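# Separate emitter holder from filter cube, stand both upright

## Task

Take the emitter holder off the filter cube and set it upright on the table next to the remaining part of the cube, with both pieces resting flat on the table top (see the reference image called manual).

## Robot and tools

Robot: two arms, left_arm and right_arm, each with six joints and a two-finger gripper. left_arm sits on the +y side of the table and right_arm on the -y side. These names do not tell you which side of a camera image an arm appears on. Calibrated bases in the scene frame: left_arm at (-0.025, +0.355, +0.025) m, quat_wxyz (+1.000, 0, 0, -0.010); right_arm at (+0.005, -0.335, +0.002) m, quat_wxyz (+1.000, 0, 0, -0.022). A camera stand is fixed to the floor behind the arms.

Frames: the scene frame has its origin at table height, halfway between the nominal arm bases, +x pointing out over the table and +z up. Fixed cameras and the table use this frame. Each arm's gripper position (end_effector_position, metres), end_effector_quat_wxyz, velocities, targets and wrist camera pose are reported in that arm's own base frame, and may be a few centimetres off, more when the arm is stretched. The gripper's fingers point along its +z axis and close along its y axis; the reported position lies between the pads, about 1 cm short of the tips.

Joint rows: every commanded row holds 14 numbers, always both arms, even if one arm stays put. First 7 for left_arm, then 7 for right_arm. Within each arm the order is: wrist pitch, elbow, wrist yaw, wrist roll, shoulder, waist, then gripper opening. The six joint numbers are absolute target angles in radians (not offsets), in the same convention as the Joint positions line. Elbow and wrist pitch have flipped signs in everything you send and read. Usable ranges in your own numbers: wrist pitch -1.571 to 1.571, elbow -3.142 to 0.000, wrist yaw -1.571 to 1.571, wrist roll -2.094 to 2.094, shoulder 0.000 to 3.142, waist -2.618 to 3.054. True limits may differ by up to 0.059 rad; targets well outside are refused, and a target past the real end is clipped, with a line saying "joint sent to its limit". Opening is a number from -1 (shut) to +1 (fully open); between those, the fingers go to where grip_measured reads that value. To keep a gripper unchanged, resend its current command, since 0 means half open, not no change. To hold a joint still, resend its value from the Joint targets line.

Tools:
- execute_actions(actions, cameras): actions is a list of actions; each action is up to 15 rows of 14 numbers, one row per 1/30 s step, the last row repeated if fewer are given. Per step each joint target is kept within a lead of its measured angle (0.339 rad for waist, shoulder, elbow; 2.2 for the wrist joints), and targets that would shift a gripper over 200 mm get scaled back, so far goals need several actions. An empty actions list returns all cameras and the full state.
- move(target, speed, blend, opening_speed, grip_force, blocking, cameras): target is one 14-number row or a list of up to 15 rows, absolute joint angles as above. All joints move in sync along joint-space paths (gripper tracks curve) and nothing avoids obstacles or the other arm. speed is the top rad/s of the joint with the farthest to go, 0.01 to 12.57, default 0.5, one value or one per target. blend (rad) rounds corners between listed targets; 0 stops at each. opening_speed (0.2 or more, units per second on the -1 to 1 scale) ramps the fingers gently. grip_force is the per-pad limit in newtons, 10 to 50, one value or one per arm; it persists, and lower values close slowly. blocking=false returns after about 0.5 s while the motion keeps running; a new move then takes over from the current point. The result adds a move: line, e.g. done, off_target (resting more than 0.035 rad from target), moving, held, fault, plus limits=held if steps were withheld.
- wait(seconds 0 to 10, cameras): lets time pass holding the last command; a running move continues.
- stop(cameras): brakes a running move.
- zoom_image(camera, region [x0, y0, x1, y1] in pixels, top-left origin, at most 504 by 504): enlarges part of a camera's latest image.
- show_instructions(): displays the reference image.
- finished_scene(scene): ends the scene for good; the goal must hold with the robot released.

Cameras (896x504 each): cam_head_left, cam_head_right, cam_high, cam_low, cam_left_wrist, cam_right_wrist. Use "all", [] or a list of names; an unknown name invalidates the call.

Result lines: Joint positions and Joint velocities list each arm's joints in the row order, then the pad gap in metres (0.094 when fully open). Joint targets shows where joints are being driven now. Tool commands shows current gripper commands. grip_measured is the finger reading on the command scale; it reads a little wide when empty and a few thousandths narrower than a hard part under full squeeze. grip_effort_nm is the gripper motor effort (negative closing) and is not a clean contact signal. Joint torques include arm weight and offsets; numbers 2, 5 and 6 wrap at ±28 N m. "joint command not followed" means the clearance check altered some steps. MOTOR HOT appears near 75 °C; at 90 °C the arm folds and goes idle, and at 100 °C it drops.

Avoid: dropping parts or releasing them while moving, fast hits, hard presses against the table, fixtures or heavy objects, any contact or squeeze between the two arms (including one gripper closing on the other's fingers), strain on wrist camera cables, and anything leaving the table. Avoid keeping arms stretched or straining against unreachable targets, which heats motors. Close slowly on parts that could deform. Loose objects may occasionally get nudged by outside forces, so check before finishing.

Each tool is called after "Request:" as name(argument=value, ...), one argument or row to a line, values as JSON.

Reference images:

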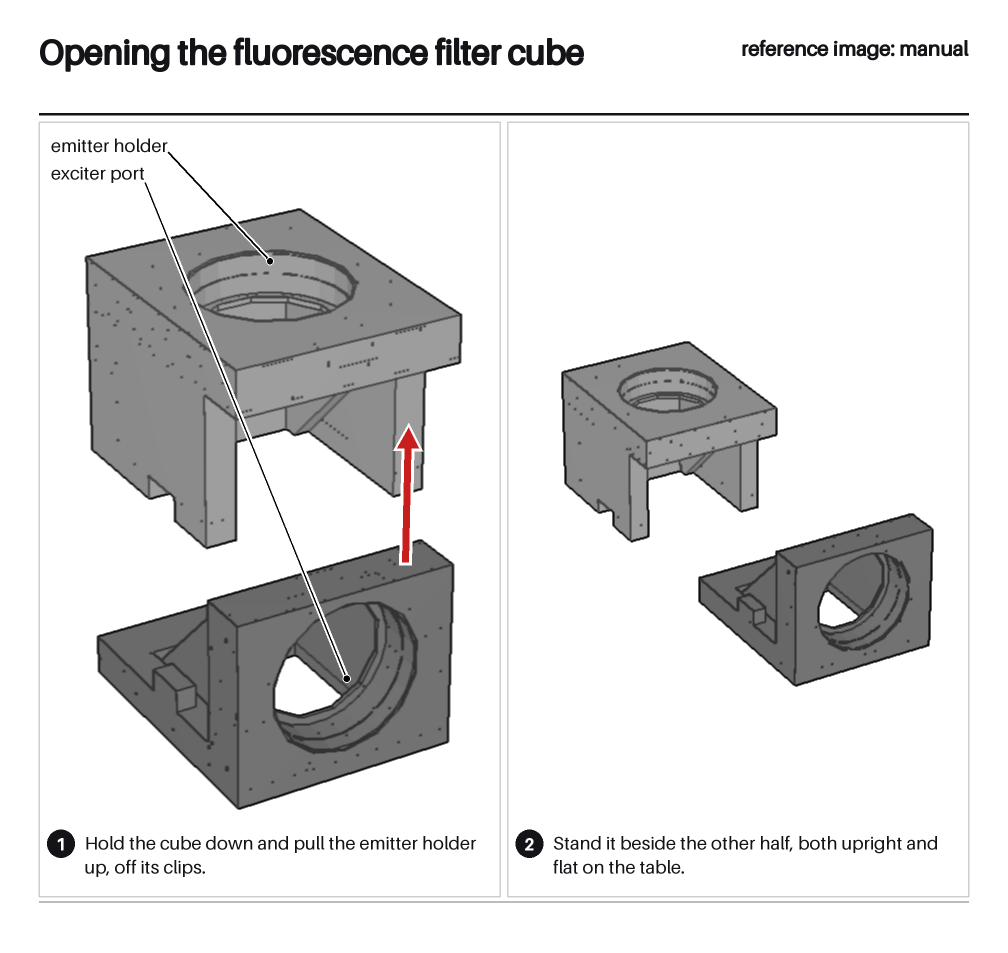

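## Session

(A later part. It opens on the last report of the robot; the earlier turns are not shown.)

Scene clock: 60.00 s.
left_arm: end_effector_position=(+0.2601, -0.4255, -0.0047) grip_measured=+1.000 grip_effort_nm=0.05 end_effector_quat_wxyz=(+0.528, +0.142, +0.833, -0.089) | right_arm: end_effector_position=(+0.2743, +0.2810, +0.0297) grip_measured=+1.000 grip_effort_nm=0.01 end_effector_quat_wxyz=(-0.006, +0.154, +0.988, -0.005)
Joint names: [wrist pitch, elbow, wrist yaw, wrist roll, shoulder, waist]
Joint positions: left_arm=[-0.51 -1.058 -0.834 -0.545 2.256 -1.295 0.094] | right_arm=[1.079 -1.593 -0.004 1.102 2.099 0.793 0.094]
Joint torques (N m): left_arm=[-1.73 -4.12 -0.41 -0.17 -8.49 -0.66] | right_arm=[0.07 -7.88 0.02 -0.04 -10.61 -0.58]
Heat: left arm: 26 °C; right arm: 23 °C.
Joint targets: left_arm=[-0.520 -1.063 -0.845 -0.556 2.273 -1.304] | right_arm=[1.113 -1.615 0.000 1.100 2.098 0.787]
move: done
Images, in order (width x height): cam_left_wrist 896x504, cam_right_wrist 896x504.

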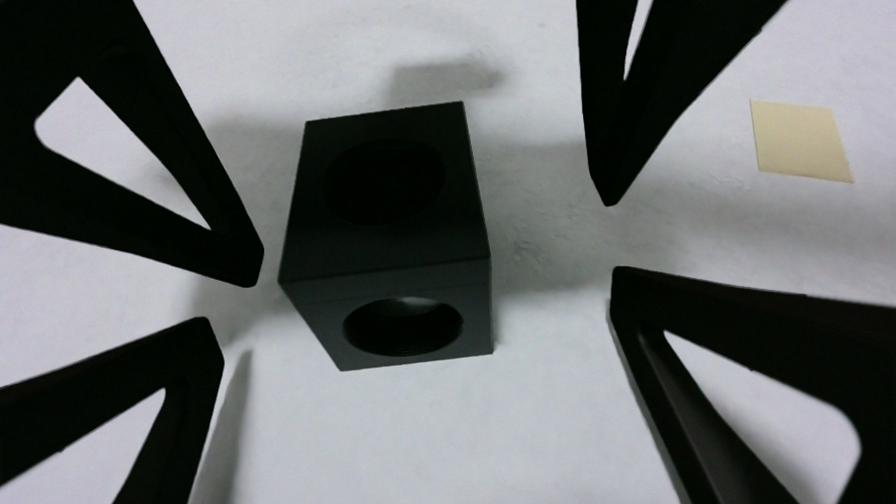

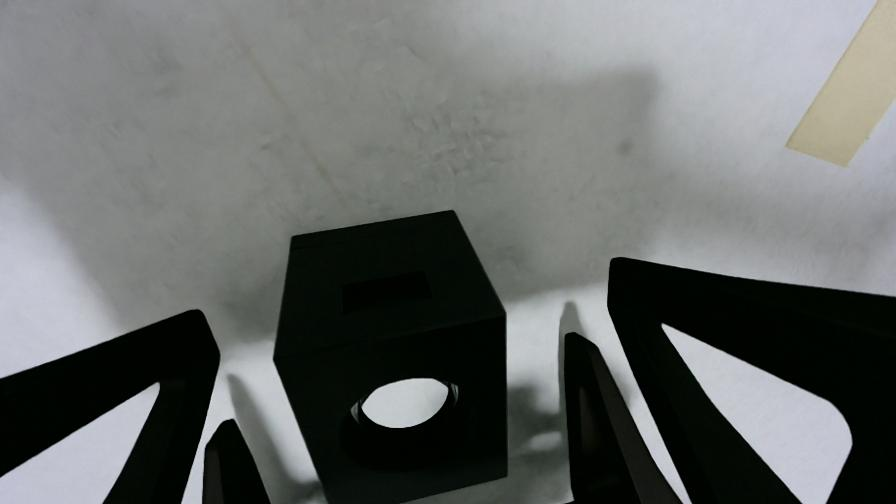

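Request:
move(
  target=[-0.515,-1.049,-0.855,-0.566,2.266,-1.316,1,1.113,-1.615,0,1.100,2.098,0.804,1],
  speed=0.3,
  cameras=["cam_left_wrist","cam_right_wrist"],
)

Scene clock: 61.33 s.
left_arm: end_effector_position=(+0.2547, -0.4281, -0.0041) grip_measured=+1.000 grip_effort_nm=0.05 end_effector_quat_wxyz=(+0.529, +0.142, +0.831, -0.093) | right_arm: end_effector_position=(+0.2742, +0.2809, +0.0297) grip_measured=+1.000 grip_effort_nm=0.01 end_effector_quat_wxyz=(-0.006, +0.154, +0.988, -0.005)
Joint names: [wrist pitch, elbow, wrist yaw, wrist roll, shoulder, waist]
Joint positions: left_arm=[-0.51 -1.058 -0.842 -0.554 2.256 -1.31 0.094] | right_arm=[1.079 -1.593 -0.004 1.102 2.099 0.793 0.094]
Joint torques (N m): left_arm=[-1.65 -3.03 -0.43 -0.18 -8.98 -0.5] | right_arm=[0.09 -7.86 0.04 -0.04 -10.56 0.87]
Heat: left arm: 26 °C; right arm: 23 °C.
Joint targets: left_arm=[-0.515 -1.049 -0.855 -0.566 2.266 -1.316] | right_arm=[1.113 -1.615 0.000 1.100 2.098 0.804]
move: done
Images, in order (width x height): cam_left_wrist 896x504, cam_right_wrist 896x504.

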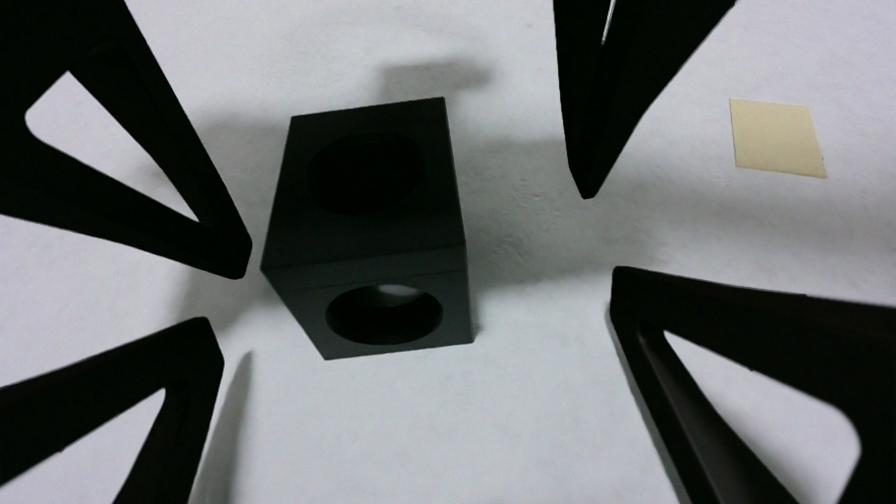

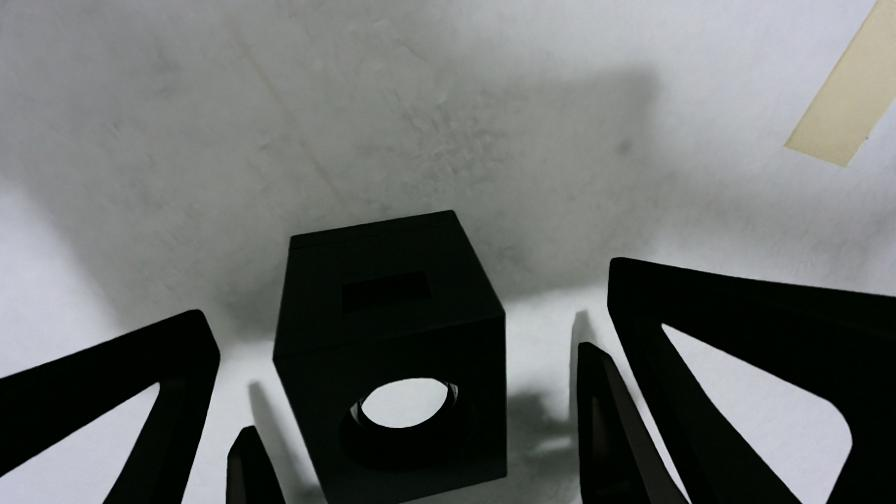

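Request:
move(
  target=[-0.515,-1.049,-0.855,-0.566,2.266,-1.316,1,1.113,-1.615,0,1.100,2.098,0.804,-0.3],
  opening_speed=0.8,
  cameras=["cam_left_wrist","cam_right_wrist"],
)

Scene clock: 63.77 s.
left_arm: end_effector_position=(+0.2547, -0.4281, -0.0040) grip_measured=+1.000 grip_effort_nm=0.05 end_effector_quat_wxyz=(+0.529, +0.142, +0.831, -0.093) | right_arm: end_effector_position=(+0.2740, +0.2810, +0.0298) grip_measured=-0.130 grip_effort_nm=-1.02 end_effector_quat_wxyz=(-0.007, +0.153, +0.988, -0.005)
Joint names: [wrist pitch, elbow, wrist yaw, wrist roll, shoulder, waist]
Joint positions: left_arm=[-0.51 -1.058 -0.842 -0.555 2.256 -1.31 0.094] | right_arm=[1.08 -1.593 -0.005 1.101 2.099 0.793 0.041]
Joint torques (N m): left_arm=[-1.65 -3.02 -0.43 -0.15 -9.03 -0.44] | right_arm=[0.08 -7.8 0.04 -0.02 -10.62 0.88]
Heat: left arm: 26 °C; right arm: 23 °C.
Joint targets: left_arm=[-0.515 -1.049 -0.855 -0.566 2.266 -1.316] | right_arm=[1.113 -1.615 0.000 1.100 2.098 0.804]
move: done
Images, in order (width x height): cam_left_wrist 896x504, cam_right_wrist 896x504.

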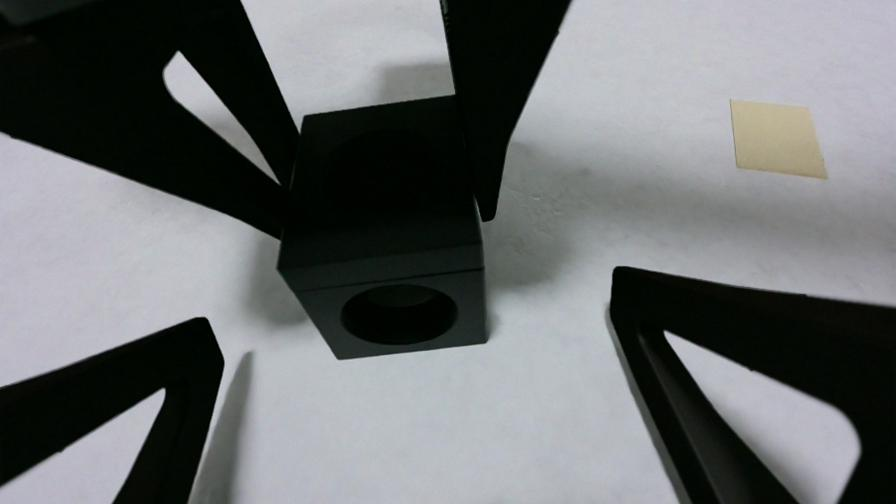

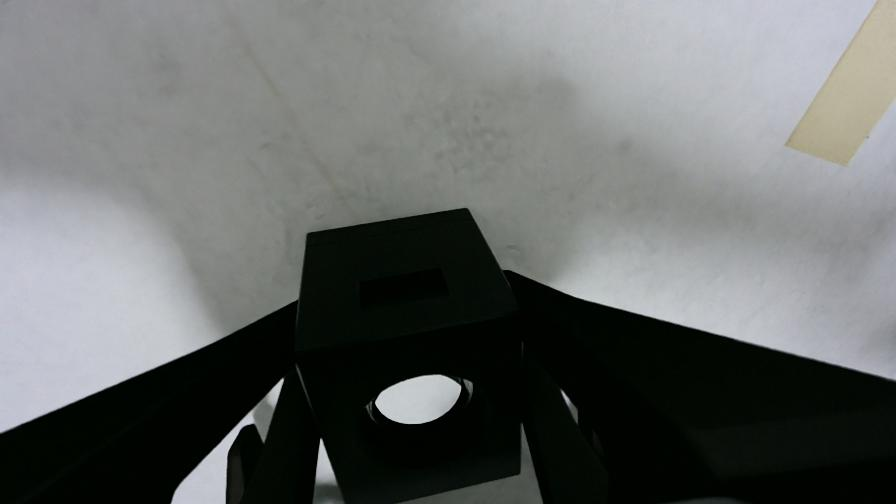

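Request:
move(
  target=[-0.515,-1.049,-0.855,-0.566,2.266,-1.316,-0.3,1.113,-1.615,0,1.100,2.098,0.804,-0.3],
  opening_speed=0.8,
  cameras=["cam_left_wrist","cam_right_wrist","cam_high"],
)

Scene clock: 65.87 s.
left_arm: end_effector_position=(+0.2552, -0.4266, -0.0040) grip_measured=-0.197 grip_effort_nm=-0.95 end_effector_quat_wxyz=(+0.531, +0.139, +0.831, -0.091) | right_arm: end_effector_position=(+0.2733, +0.2804, +0.0298) grip_measured=-0.130 grip_effort_nm=-1.02 end_effector_quat_wxyz=(-0.008, +0.153, +0.988, -0.006)
Joint names: [wrist pitch, elbow, wrist yaw, wrist roll, shoulder, waist]
Joint positions: left_arm=[-0.51 -1.056 -0.849 -0.559 2.256 -1.31 0.038] | right_arm=[1.084 -1.593 -0.005 1.099 2.099 0.793 0.041]
Joint torques (N m): left_arm=[-1.65 -3.15 -0.35 -0.11 -8.94 -0.49] | right_arm=[0.05 -7.84 0.04 -0.01 -10.62 0.85]
Heat: left arm: 26 °C; right arm: 23 °C.
Joint targets: left_arm=[-0.515 -1.049 -0.855 -0.566 2.266 -1.316] | right_arm=[1.113 -1.615 0.000 1.100 2.098 0.804]
move: done
Images, in order (width x height): cam_high 896x504, cam_left_wrist 896x504, cam_right_wrist 896x504.

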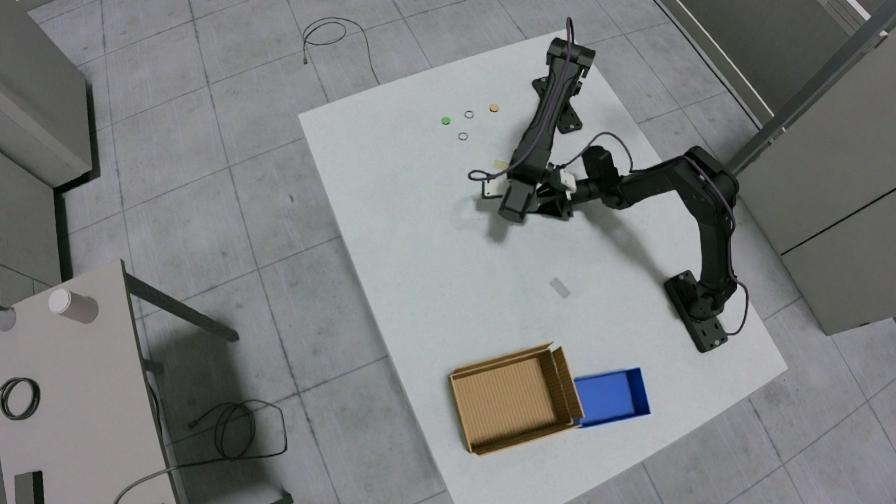

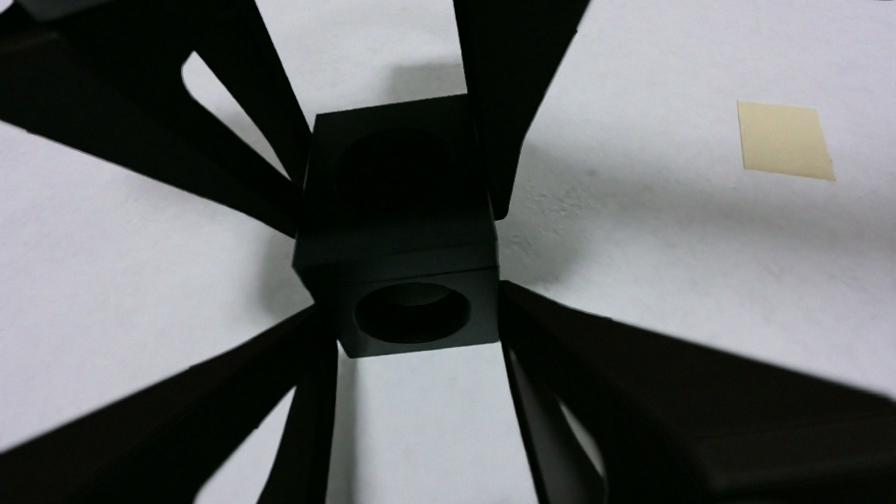

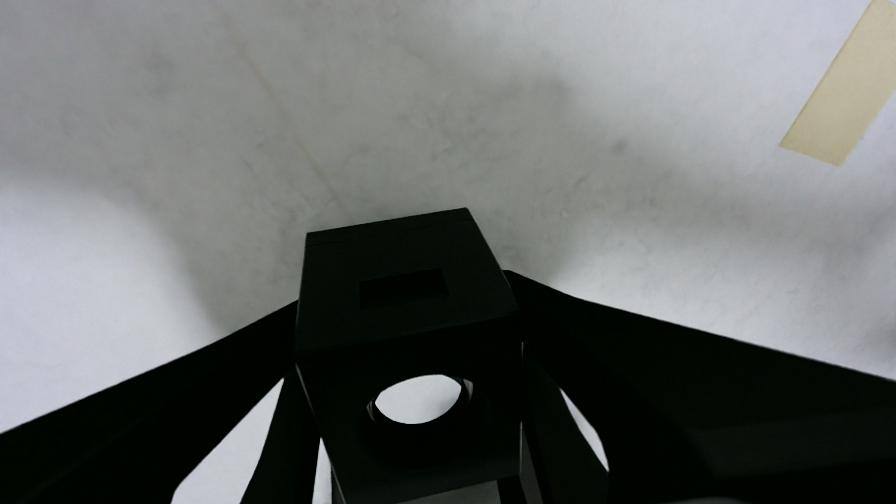

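Request:
move(
  target=[
    [-0.515,-1.049,-0.855,-0.566,2.266,-1.316,-0.3,1.167,-1.657,0,1.100,2.085,0.804,-0.3],
    [-0.515,-1.049,-0.855,-0.566,2.266,-1.316,-0.3,1.223,-1.702,0,1.100,2.075,0.804,-0.3],
  ],
  speed=0.15,
  blend=0.02,
  cameras=["cam_left_wrist","cam_right_wrist"],
)

Scene clock: 67.97 s.
left_arm: end_effector_position=(+0.2598, -0.4279, +0.0071) grip_measured=-0.198 grip_effort_nm=-0.98 end_effector_quat_wxyz=(+0.550, +0.117, +0.821, -0.101) | right_arm: end_effector_position=(+0.2773, +0.2793, +0.0459) grip_measured=-0.132 grip_effort_nm=-1.02 end_effector_quat_wxyz=(-0.002, +0.147, +0.989, -0.015)
Joint names: [wrist pitch, elbow, wrist yaw, wrist roll, shoulder, waist]
Joint positions: left_arm=[-0.565 -1.056 -0.884 -0.557 2.256 -1.31 0.038] | right_arm=[1.156 -1.659 0.015 1.089 2.099 0.793 0.041]
Joint torques (N m): left_arm=[-1.11 -3.14 0.01 -0.11 -9.01 -0.51] | right_arm=[0.43 -10.09 -0.17 0.1 -12.62 0.91]
Heat: left arm: 26 °C; right arm: 24 °C.
Joint targets: left_arm=[-0.515 -1.049 -0.855 -0.566 2.266 -1.316] | right_arm=[1.223 -1.702 0.000 1.100 2.075 0.804]
move: off_target (left_arm, right_arm); left_arm: the wrist pitch is farthest, 0.050 rad from its target; right_arm: the wrist pitch is farthest, 0.067 rad from its target
Images, in order (width x height): cam_left_wrist 896x504, cam_right_wrist 896x504.

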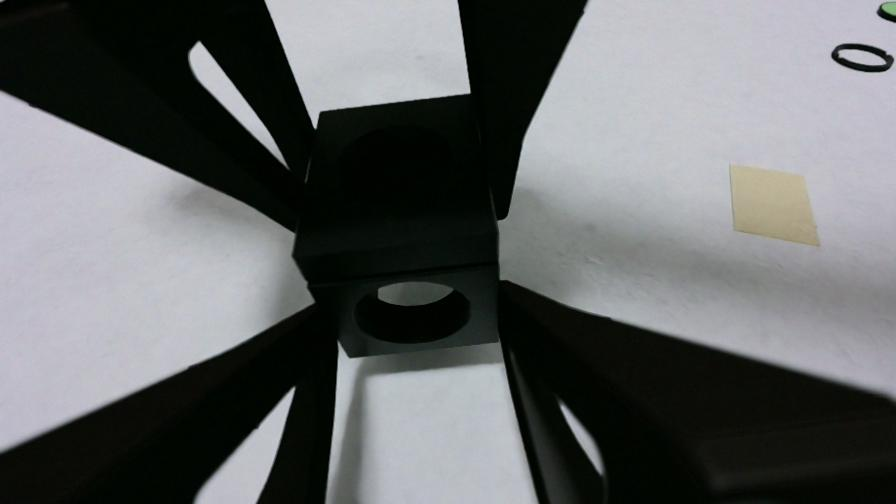

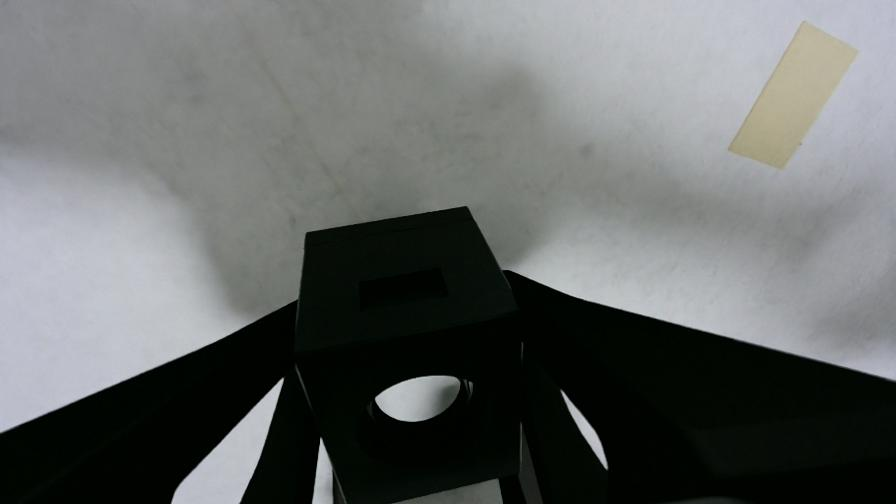

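Request:
move(
  target=[-0.438,-1.050,-0.852,-0.563,2.187,-1.314,-0.3,1.392,-1.861,0,1.100,2.065,0.804,-0.3],
  speed=0.15,
  cameras=["cam_left_wrist","cam_right_wrist"],
)

Scene clock: 70.87 s.
left_arm: end_effector_position=(+0.2541, -0.4232, +0.0047) grip_measured=-0.198 grip_effort_nm=-0.98 end_effector_quat_wxyz=(+0.526, +0.148, +0.834, -0.080) | right_arm: end_effector_position=(+0.2752, +0.2812, +0.0903) grip_measured=-0.132 grip_effort_nm=-1.02 end_effector_quat_wxyz=(-0.014, +0.147, +0.989, -0.019)
Joint names: [wrist pitch, elbow, wrist yaw, wrist roll, shoulder, waist]
Joint positions: left_arm=[-0.446 -1.054 -0.847 -0.552 2.215 -1.31 0.038] | right_arm=[1.353 -1.835 -0.001 1.088 2.099 0.793 0.041]
Joint torques (N m): left_arm=[-1.46 -3.48 -0.36 -0.14 -11.56 -0.36] | right_arm=[0.22 -8.39 0 0.12 -13.59 0.84]
Heat: left arm: 26 °C; right arm: 24 °C.
Joint targets: left_arm=[-0.438 -1.050 -0.852 -0.563 2.187 -1.314] | right_arm=[1.392 -1.861 0.000 1.100 2.065 0.804]
move: off_target (right_arm); right_arm: the wrist pitch is farthest, 0.039 rad from its target
Images, in order (width x height): cam_left_wrist 896x504, cam_right_wrist 896x504.

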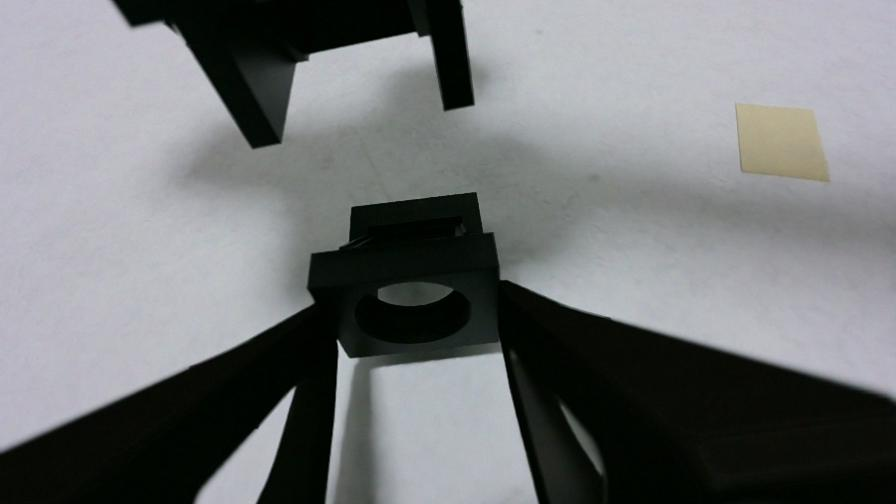

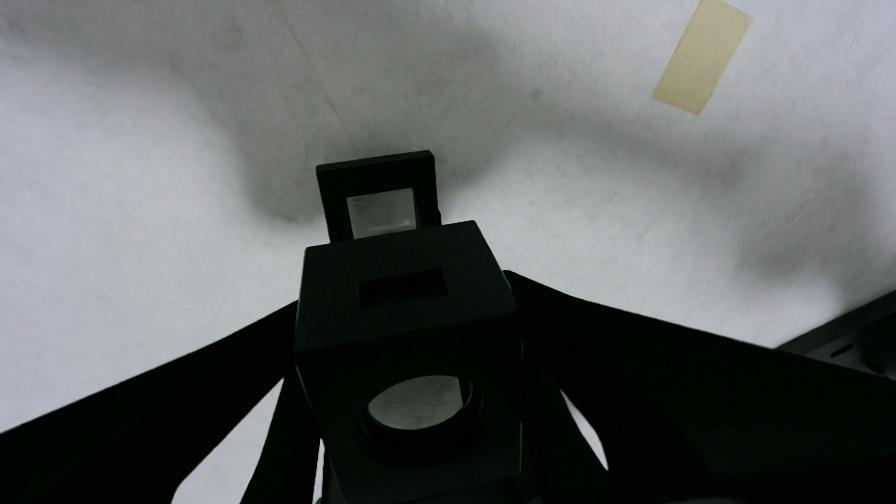

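Request:
move(
  target=[-0.505,-1.049,-0.855,-0.566,2.262,-1.316,-0.3,1.392,-1.861,0,1.100,2.065,0.46,-0.3],
  speed=0.3,
  cameras=["cam_left_wrist","cam_right_wrist","cam_head_left"],
)

Scene clock: 73.50 s.
left_arm: end_effector_position=(+0.2545, -0.4248, -0.0016) grip_measured=-0.198 grip_effort_nm=-0.98 end_effector_quat_wxyz=(+0.528, +0.144, +0.833, -0.085) | right_arm: end_effector_position=(+0.3517, +0.1761, +0.0903) grip_measured=-0.132 grip_effort_nm=-1.02 end_effector_quat_wxyz=(-0.019, +0.310, +0.951, -0.014)
Joint names: [wrist pitch, elbow, wrist yaw, wrist roll, shoulder, waist]
Joint positions: left_arm=[-0.483 -1.054 -0.847 -0.554 2.24 -1.31 0.038] | right_arm=[1.354 -1.835 -0.006 1.088 2.099 0.459 0.041]
Joint torques (N m): left_arm=[-1.88 -3.43 -0.37 -0.16 -8.05 -0.5] | right_arm=[0.18 -8.38 0.07 0.1 -13.59 0.17]
Heat: left arm: 26 °C; right arm: 24 °C.
Joint targets: left_arm=[-0.505 -1.049 -0.855 -0.566 2.262 -1.316] | right_arm=[1.392 -1.861 0.000 1.100 2.065 0.460]
move: off_target (right_arm); right_arm: the wrist pitch is farthest, 0.038 rad from its target
Images, in order (width x height): cam_head_left 896x504, cam_left_wrist 896x504, cam_right_wrist 896x504.

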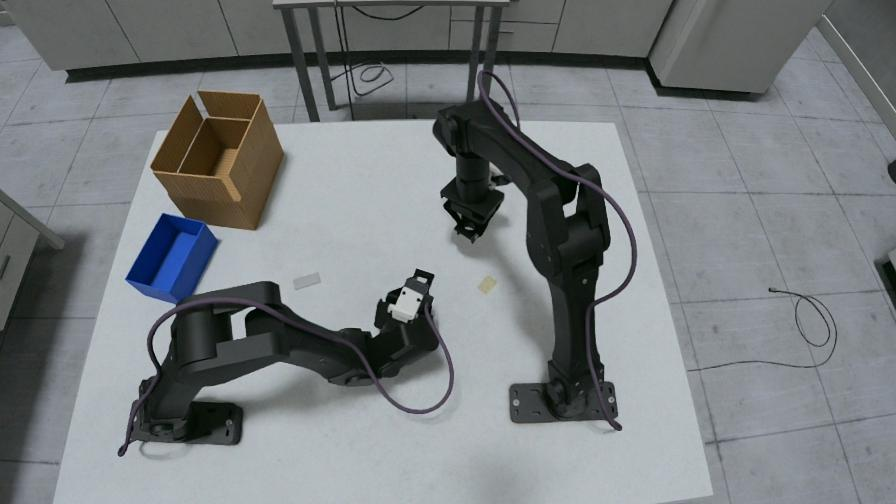

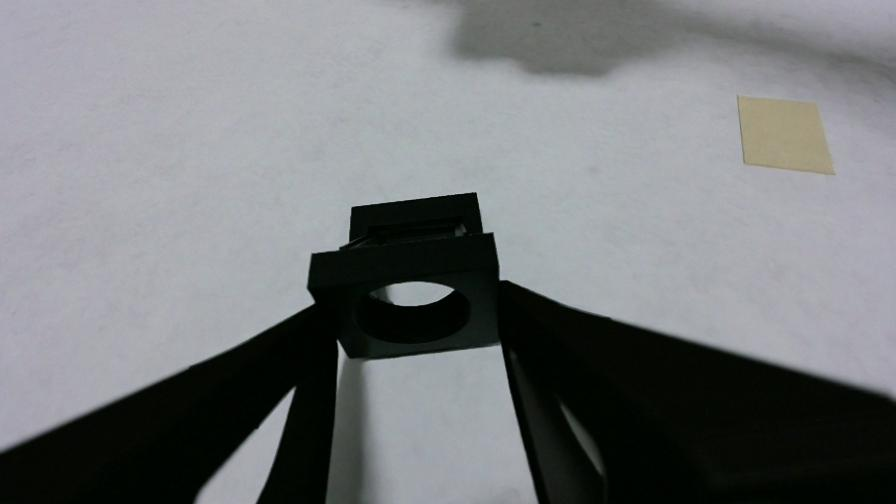

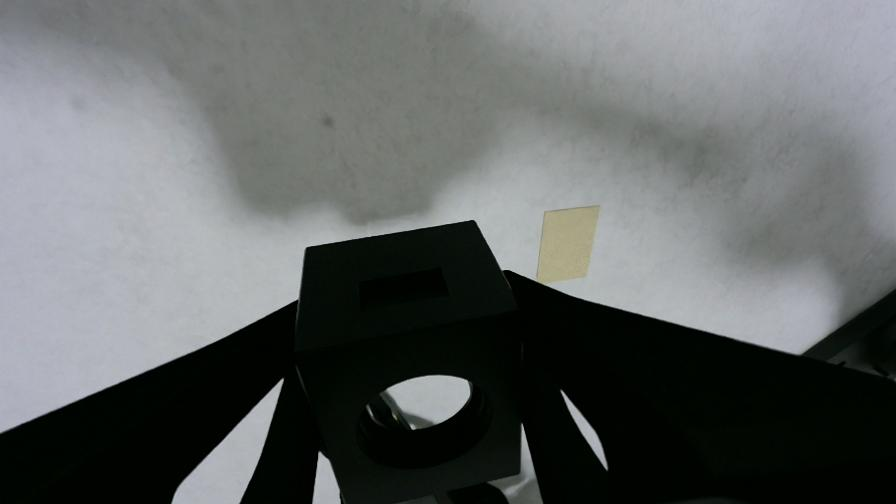

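Request:
move(
  target=[-0.520,-1.053,-0.855,-0.566,2.268,-1.316,-0.3,1.130,-1.633,0,1.100,2.090,0.46,-0.3],
  speed=0.2,
  cameras=["cam_left_wrist","cam_right_wrist"],
)

Scene clock: 76.27 s.
left_arm: end_effector_position=(+0.2550, -0.4266, +0.0006) grip_measured=-0.198 grip_effort_nm=-0.98 end_effector_quat_wxyz=(+0.531, +0.140, +0.831, -0.091) | right_arm: end_effector_position=(+0.3559, +0.1781, +0.0415) grip_measured=-0.133 grip_effort_nm=-1.02 end_effector_quat_wxyz=(-0.004, +0.310, +0.951, +0.001)
Joint names: [wrist pitch, elbow, wrist yaw, wrist roll, shoulder, waist]
Joint positions: left_arm=[-0.498 -1.054 -0.847 -0.555 2.24 -1.31 0.038] | right_arm=[1.117 -1.641 -0.006 1.088 2.099 0.459 0.041]
Joint torques (N m): left_arm=[-1.82 -3.66 -0.36 -0.15 -7.68 -0.46] | right_arm=[-0.11 -5.05 0.07 0.11 -11.38 0.08]
Heat: left arm: 26 °C; right arm: 24 °C.
Joint targets: left_arm=[-0.520 -1.053 -0.855 -0.566 2.268 -1.316] | right_arm=[1.130 -1.633 0.000 1.100 2.090 0.460]
move: done
Images, in order (width x height): cam_left_wrist 896x504, cam_right_wrist 896x504.

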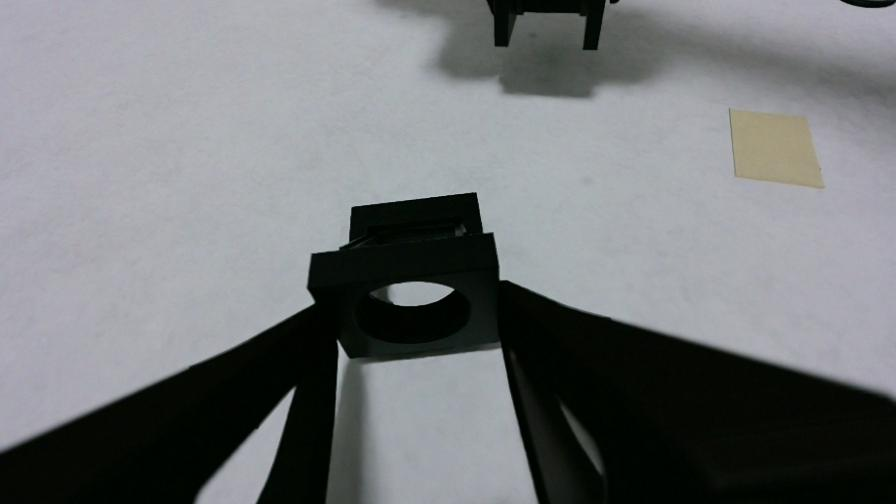

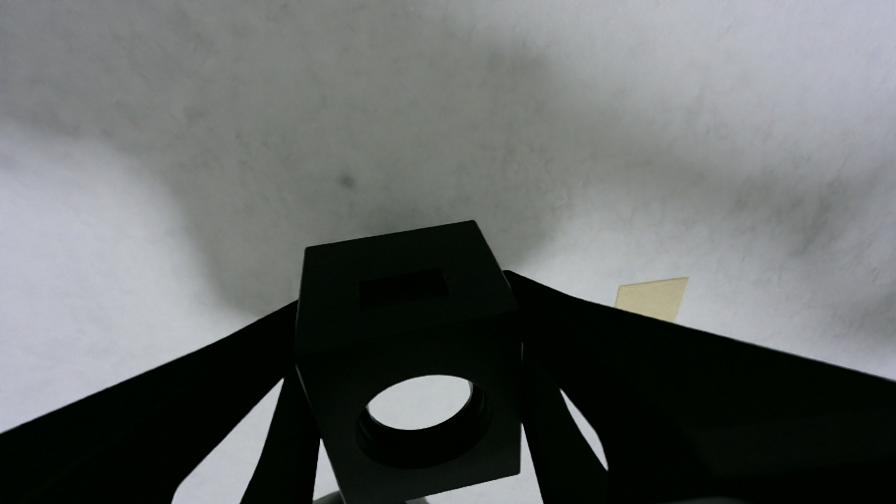

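Request:
move(
  target=[-0.531,-1.055,-0.855,-0.566,2.284,-1.316,-0.3,1.095,-1.587,0,1.100,2.094,0.46,-0.3],
  speed=0.1,
  cameras=["cam_left_wrist","cam_right_wrist","cam_low"],
)

Request:
zoom_image(
  camera="cam_low",
  region=[390, 230, 490, 300],
)

Scene clock: 77.73 s.
left_arm: end_effector_position=(+0.2551, -0.4267, -0.0042) grip_measured=-0.198 grip_effort_nm=-0.98 end_effector_quat_wxyz=(+0.531, +0.140, +0.831, -0.092) | right_arm: end_effector_position=(+0.3510, +0.1757, +0.0303) grip_measured=-0.132 grip_effort_nm=-1.02 end_effector_quat_wxyz=(-0.008, +0.310, +0.951, -0.003)
Joint names: [wrist pitch, elbow, wrist yaw, wrist roll, shoulder, waist]
Joint positions: left_arm=[-0.516 -1.054 -0.848 -0.556 2.256 -1.31 0.038] | right_arm=[1.082 -1.595 -0.006 1.088 2.099 0.459 0.041]
Joint torques (N m): left_arm=[-1.76 -3.73 -0.36 -0.14 -7.79 -0.5] | right_arm=[-0.14 -4.94 0.07 0.1 -10.97 0.05]
Heat: left arm: 26 °C; right arm: 24 °C.
Joint targets: left_arm=[-0.531 -1.055 -0.855 -0.566 2.284 -1.316] | right_arm=[1.095 -1.587 0.000 1.100 2.094 0.460]
move: done
Images, in order (width x height): cam_low 896x504, cam_left_wrist 896x504, cam_right_wrist 896x504.

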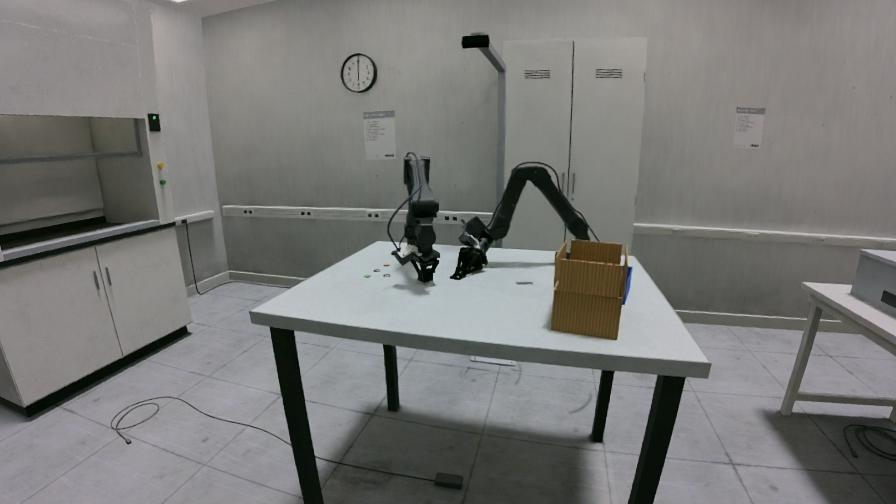

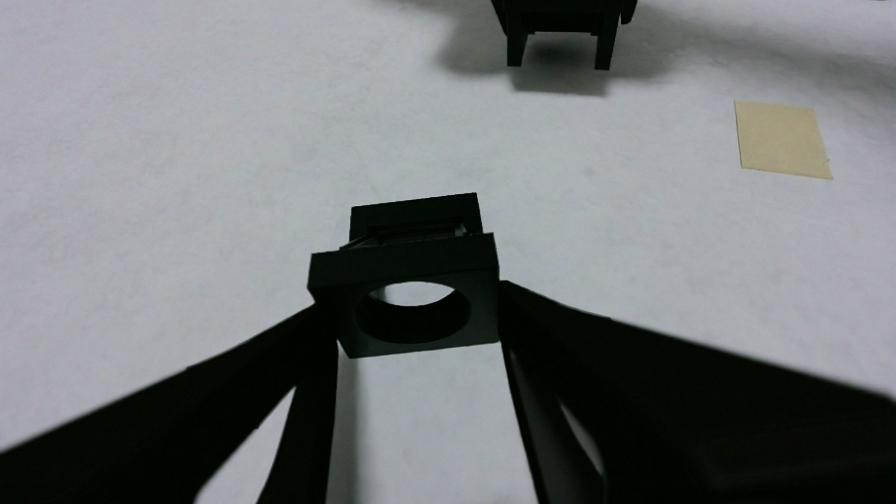

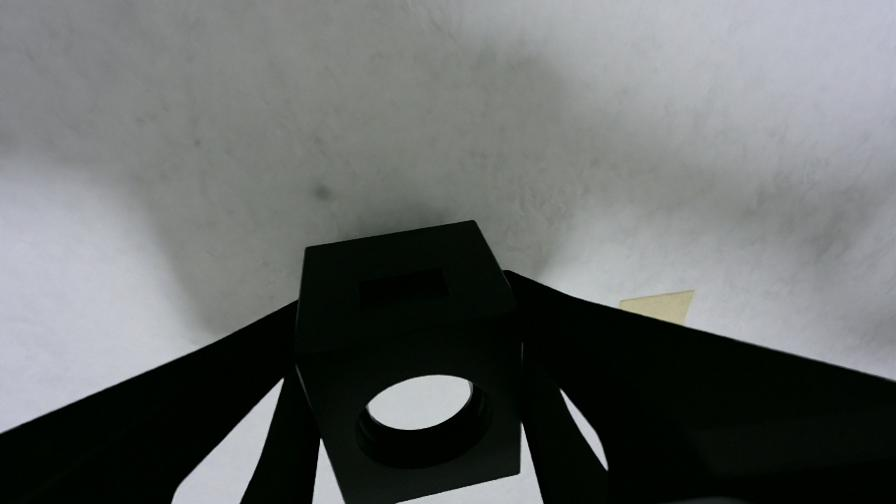

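Scaled by 5.040 from the camera's 896x504 image, which has a finer 1280x720 frame.

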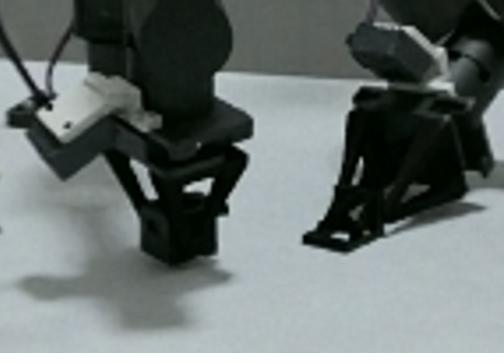

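Request:
move(
  target=[-0.535,-1.056,-0.855,-0.566,2.290,-1.316,-0.3,1.073,-1.567,0,1.100,2.096,0.46,-0.3],
  speed=0.1,
  cameras=["cam_left_wrist","cam_low"],
)

Request:
zoom_image(
  camera="cam_left_wrist",
  region=[430, 0, 680, 140],
)

Scene clock: 79.07 s.
left_arm: end_effector_position=(+0.2555, -0.4268, -0.0043) grip_measured=-0.198 grip_effort_nm=-0.98 end_effector_quat_wxyz=(+0.533, +0.137, +0.830, -0.093) | right_arm: end_effector_position=(+0.3504, +0.1754, +0.0256) grip_measured=-0.132 grip_effort_nm=-1.02 end_effector_quat_wxyz=(-0.007, +0.310, +0.951, -0.002)
Joint names: [wrist pitch, elbow, wrist yaw, wrist roll, shoulder, waist]
Joint positions: left_arm=[-0.525 -1.054 -0.851 -0.556 2.26 -1.31 0.038] | right_arm=[1.06 -1.576 -0.006 1.088 2.099 0.459 0.041]
Joint torques (N m): left_arm=[-1.71 -3.85 -0.33 -0.14 -7.68 -0.51] | right_arm=[-0.09 -4.85 0.05 0.1 -10.78 0.08]
Heat: left arm: 26 °C; right arm: 24 °C.
Joint targets: left_arm=[-0.535 -1.056 -0.855 -0.566 2.290 -1.316] | right_arm=[1.073 -1.567 0.000 1.100 2.096 0.460]
move: done
Images, in order (width x height): cam_low 896x504, cam_left_wrist 896x504.

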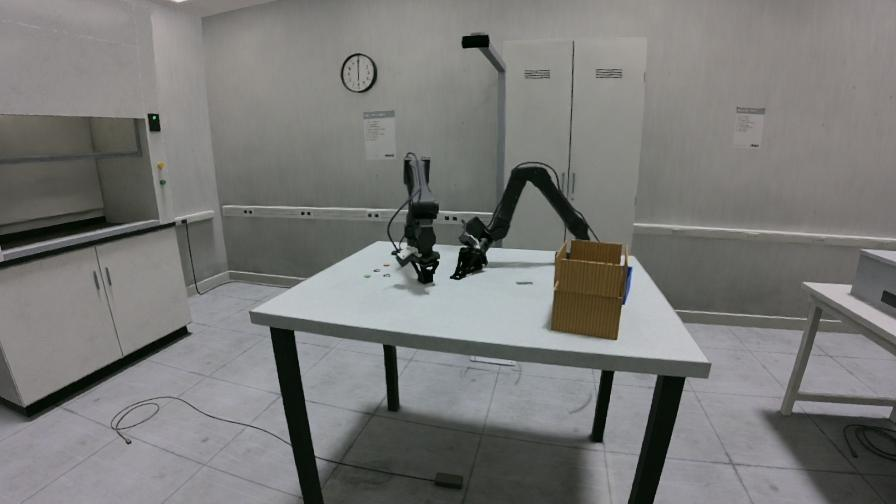

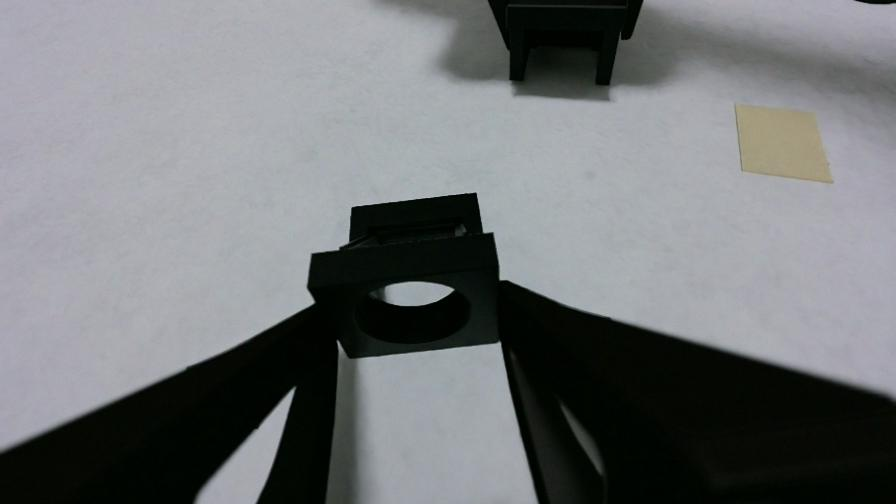

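Scaled by 2.016 from the camera's 896x504 image, which has a finer 1280x720 frame.

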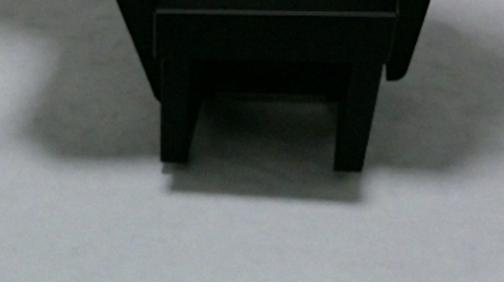

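Request:
move(
  target=[-0.535,-1.056,-0.855,-0.566,2.290,-1.316,-0.3,1.050,-1.547,0,1.100,2.096,0.46,-0.3],
  speed=0.1,
  cameras=["cam_left_wrist","cam_right_wrist"],
)

Request:
zoom_image(
  camera="cam_left_wrist",
  region=[430, 0, 680, 140],
)

Scene clock: 80.37 s.
left_arm: end_effector_position=(+0.2555, -0.4268, -0.0043) grip_measured=-0.198 grip_effort_nm=-0.98 end_effector_quat_wxyz=(+0.533, +0.137, +0.830, -0.093) | right_arm: end_effector_position=(+0.3499, +0.1751, +0.0225) grip_measured=-0.132 grip_effort_nm=-1.02 end_effector_quat_wxyz=(-0.006, +0.310, +0.951, -0.002)
Joint names: [wrist pitch, elbow, wrist yaw, wrist roll, shoulder, waist]
Joint positions: left_arm=[-0.525 -1.054 -0.851 -0.556 2.26 -1.31 0.038] | right_arm=[1.046 -1.563 -0.006 1.089 2.099 0.459 0.041]
Joint torques (N m): left_arm=[-1.71 -3.79 -0.32 -0.15 -7.57 -0.47] | right_arm=[-0.22 -4.19 0.07 0.09 -10.78 0.08]
Heat: left arm: 26 °C; right arm: 24 °C.
Joint targets: left_arm=[-0.535 -1.056 -0.855 -0.566 2.290 -1.316] | right_arm=[1.050 -1.547 0.000 1.100 2.096 0.460]
move: done
Images, in order (width x height): cam_left_wrist 896x504, cam_right_wrist 896x504.

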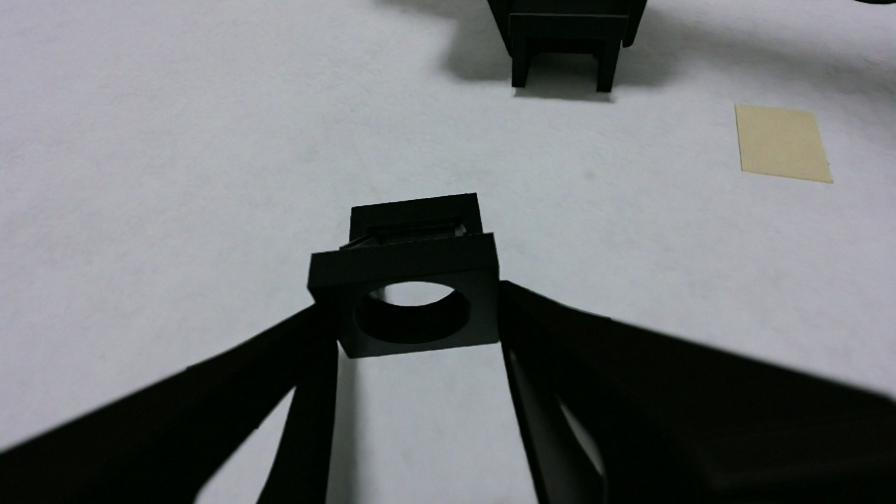

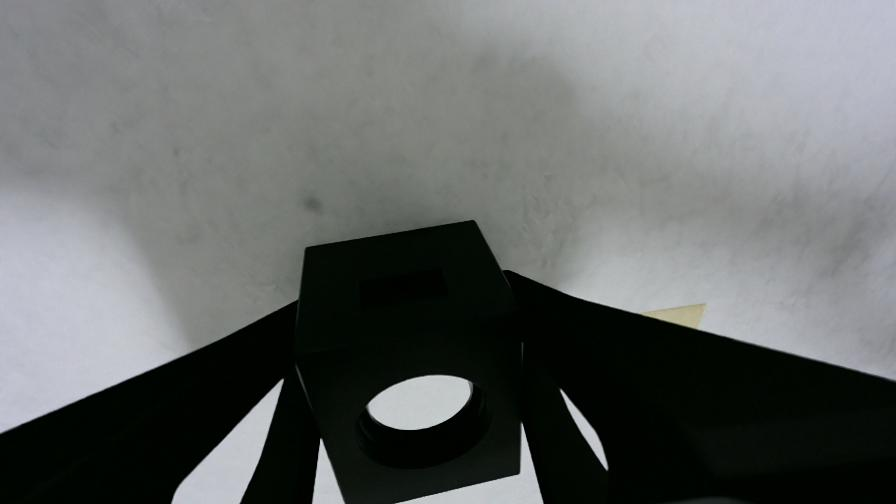

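Scaled by 2.016 from the camera's 896x504 image, which has a finer 1280x720 frame.

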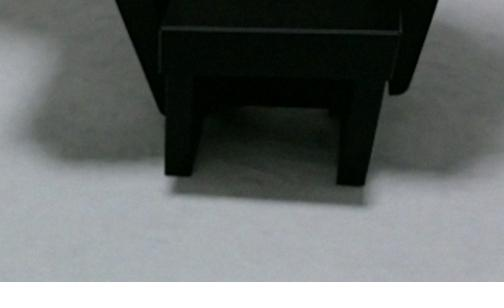

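Request:
move(
  target=[-0.535,-1.056,-0.855,-0.566,2.290,-1.316,-0.3,1.040,-1.530,0,1.100,2.100,0.46,-0.3],
  speed=0.1,
  cameras=["cam_left_wrist","cam_right_wrist"],
)

Request:
zoom_image(
  camera="cam_left_wrist",
  region=[430, 0, 680, 140],
)

Scene clock: 81.50 s.
left_arm: end_effector_position=(+0.2555, -0.4268, -0.0043) grip_measured=-0.198 grip_effort_nm=-0.98 end_effector_quat_wxyz=(+0.533, +0.137, +0.830, -0.093) | right_arm: end_effector_position=(+0.3493, +0.1752, +0.0216) grip_measured=-0.132 grip_effort_nm=-1.02 end_effector_quat_wxyz=(-0.007, +0.310, +0.951, -0.002)
Joint names: [wrist pitch, elbow, wrist yaw, wrist roll, shoulder, waist]
Joint positions: left_arm=[-0.525 -1.054 -0.851 -0.556 2.26 -1.31 0.038] | right_arm=[1.043 -1.559 -0.008 1.089 2.099 0.459 0.041]
Joint torques (N m): left_arm=[-1.71 -3.81 -0.33 -0.15 -7.64 -0.46] | right_arm=[-0.29 -2.95 0.08 0.09 -10.39 0.06]
Heat: left arm: 26 °C; right arm: 24 °C.
Joint targets: left_arm=[-0.535 -1.056 -0.855 -0.566 2.290 -1.316] | right_arm=[1.040 -1.530 0.000 1.100 2.100 0.460]
move: done
Images, in order (width x height): cam_left_wrist 896x504, cam_right_wrist 896x504.

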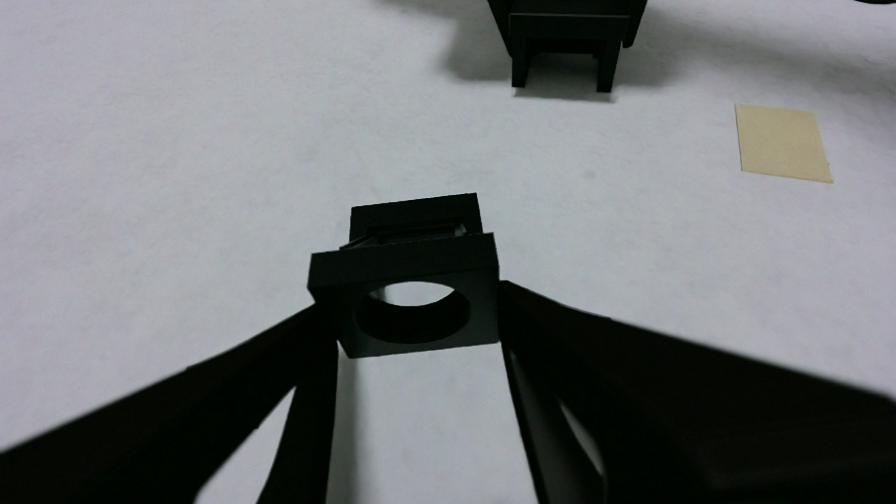

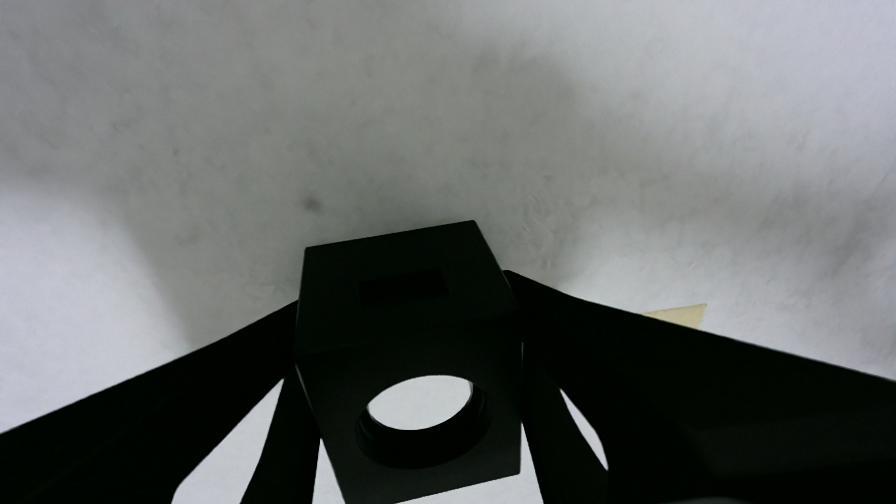

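Scaled by 2.016 from the camera's 896x504 image, which has a finer 1280x720 frame.

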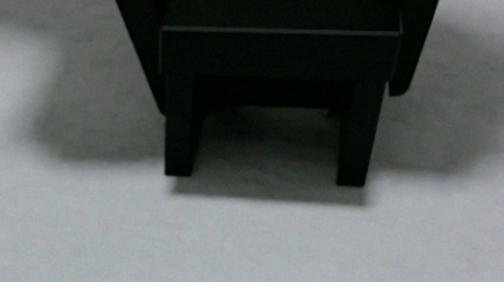

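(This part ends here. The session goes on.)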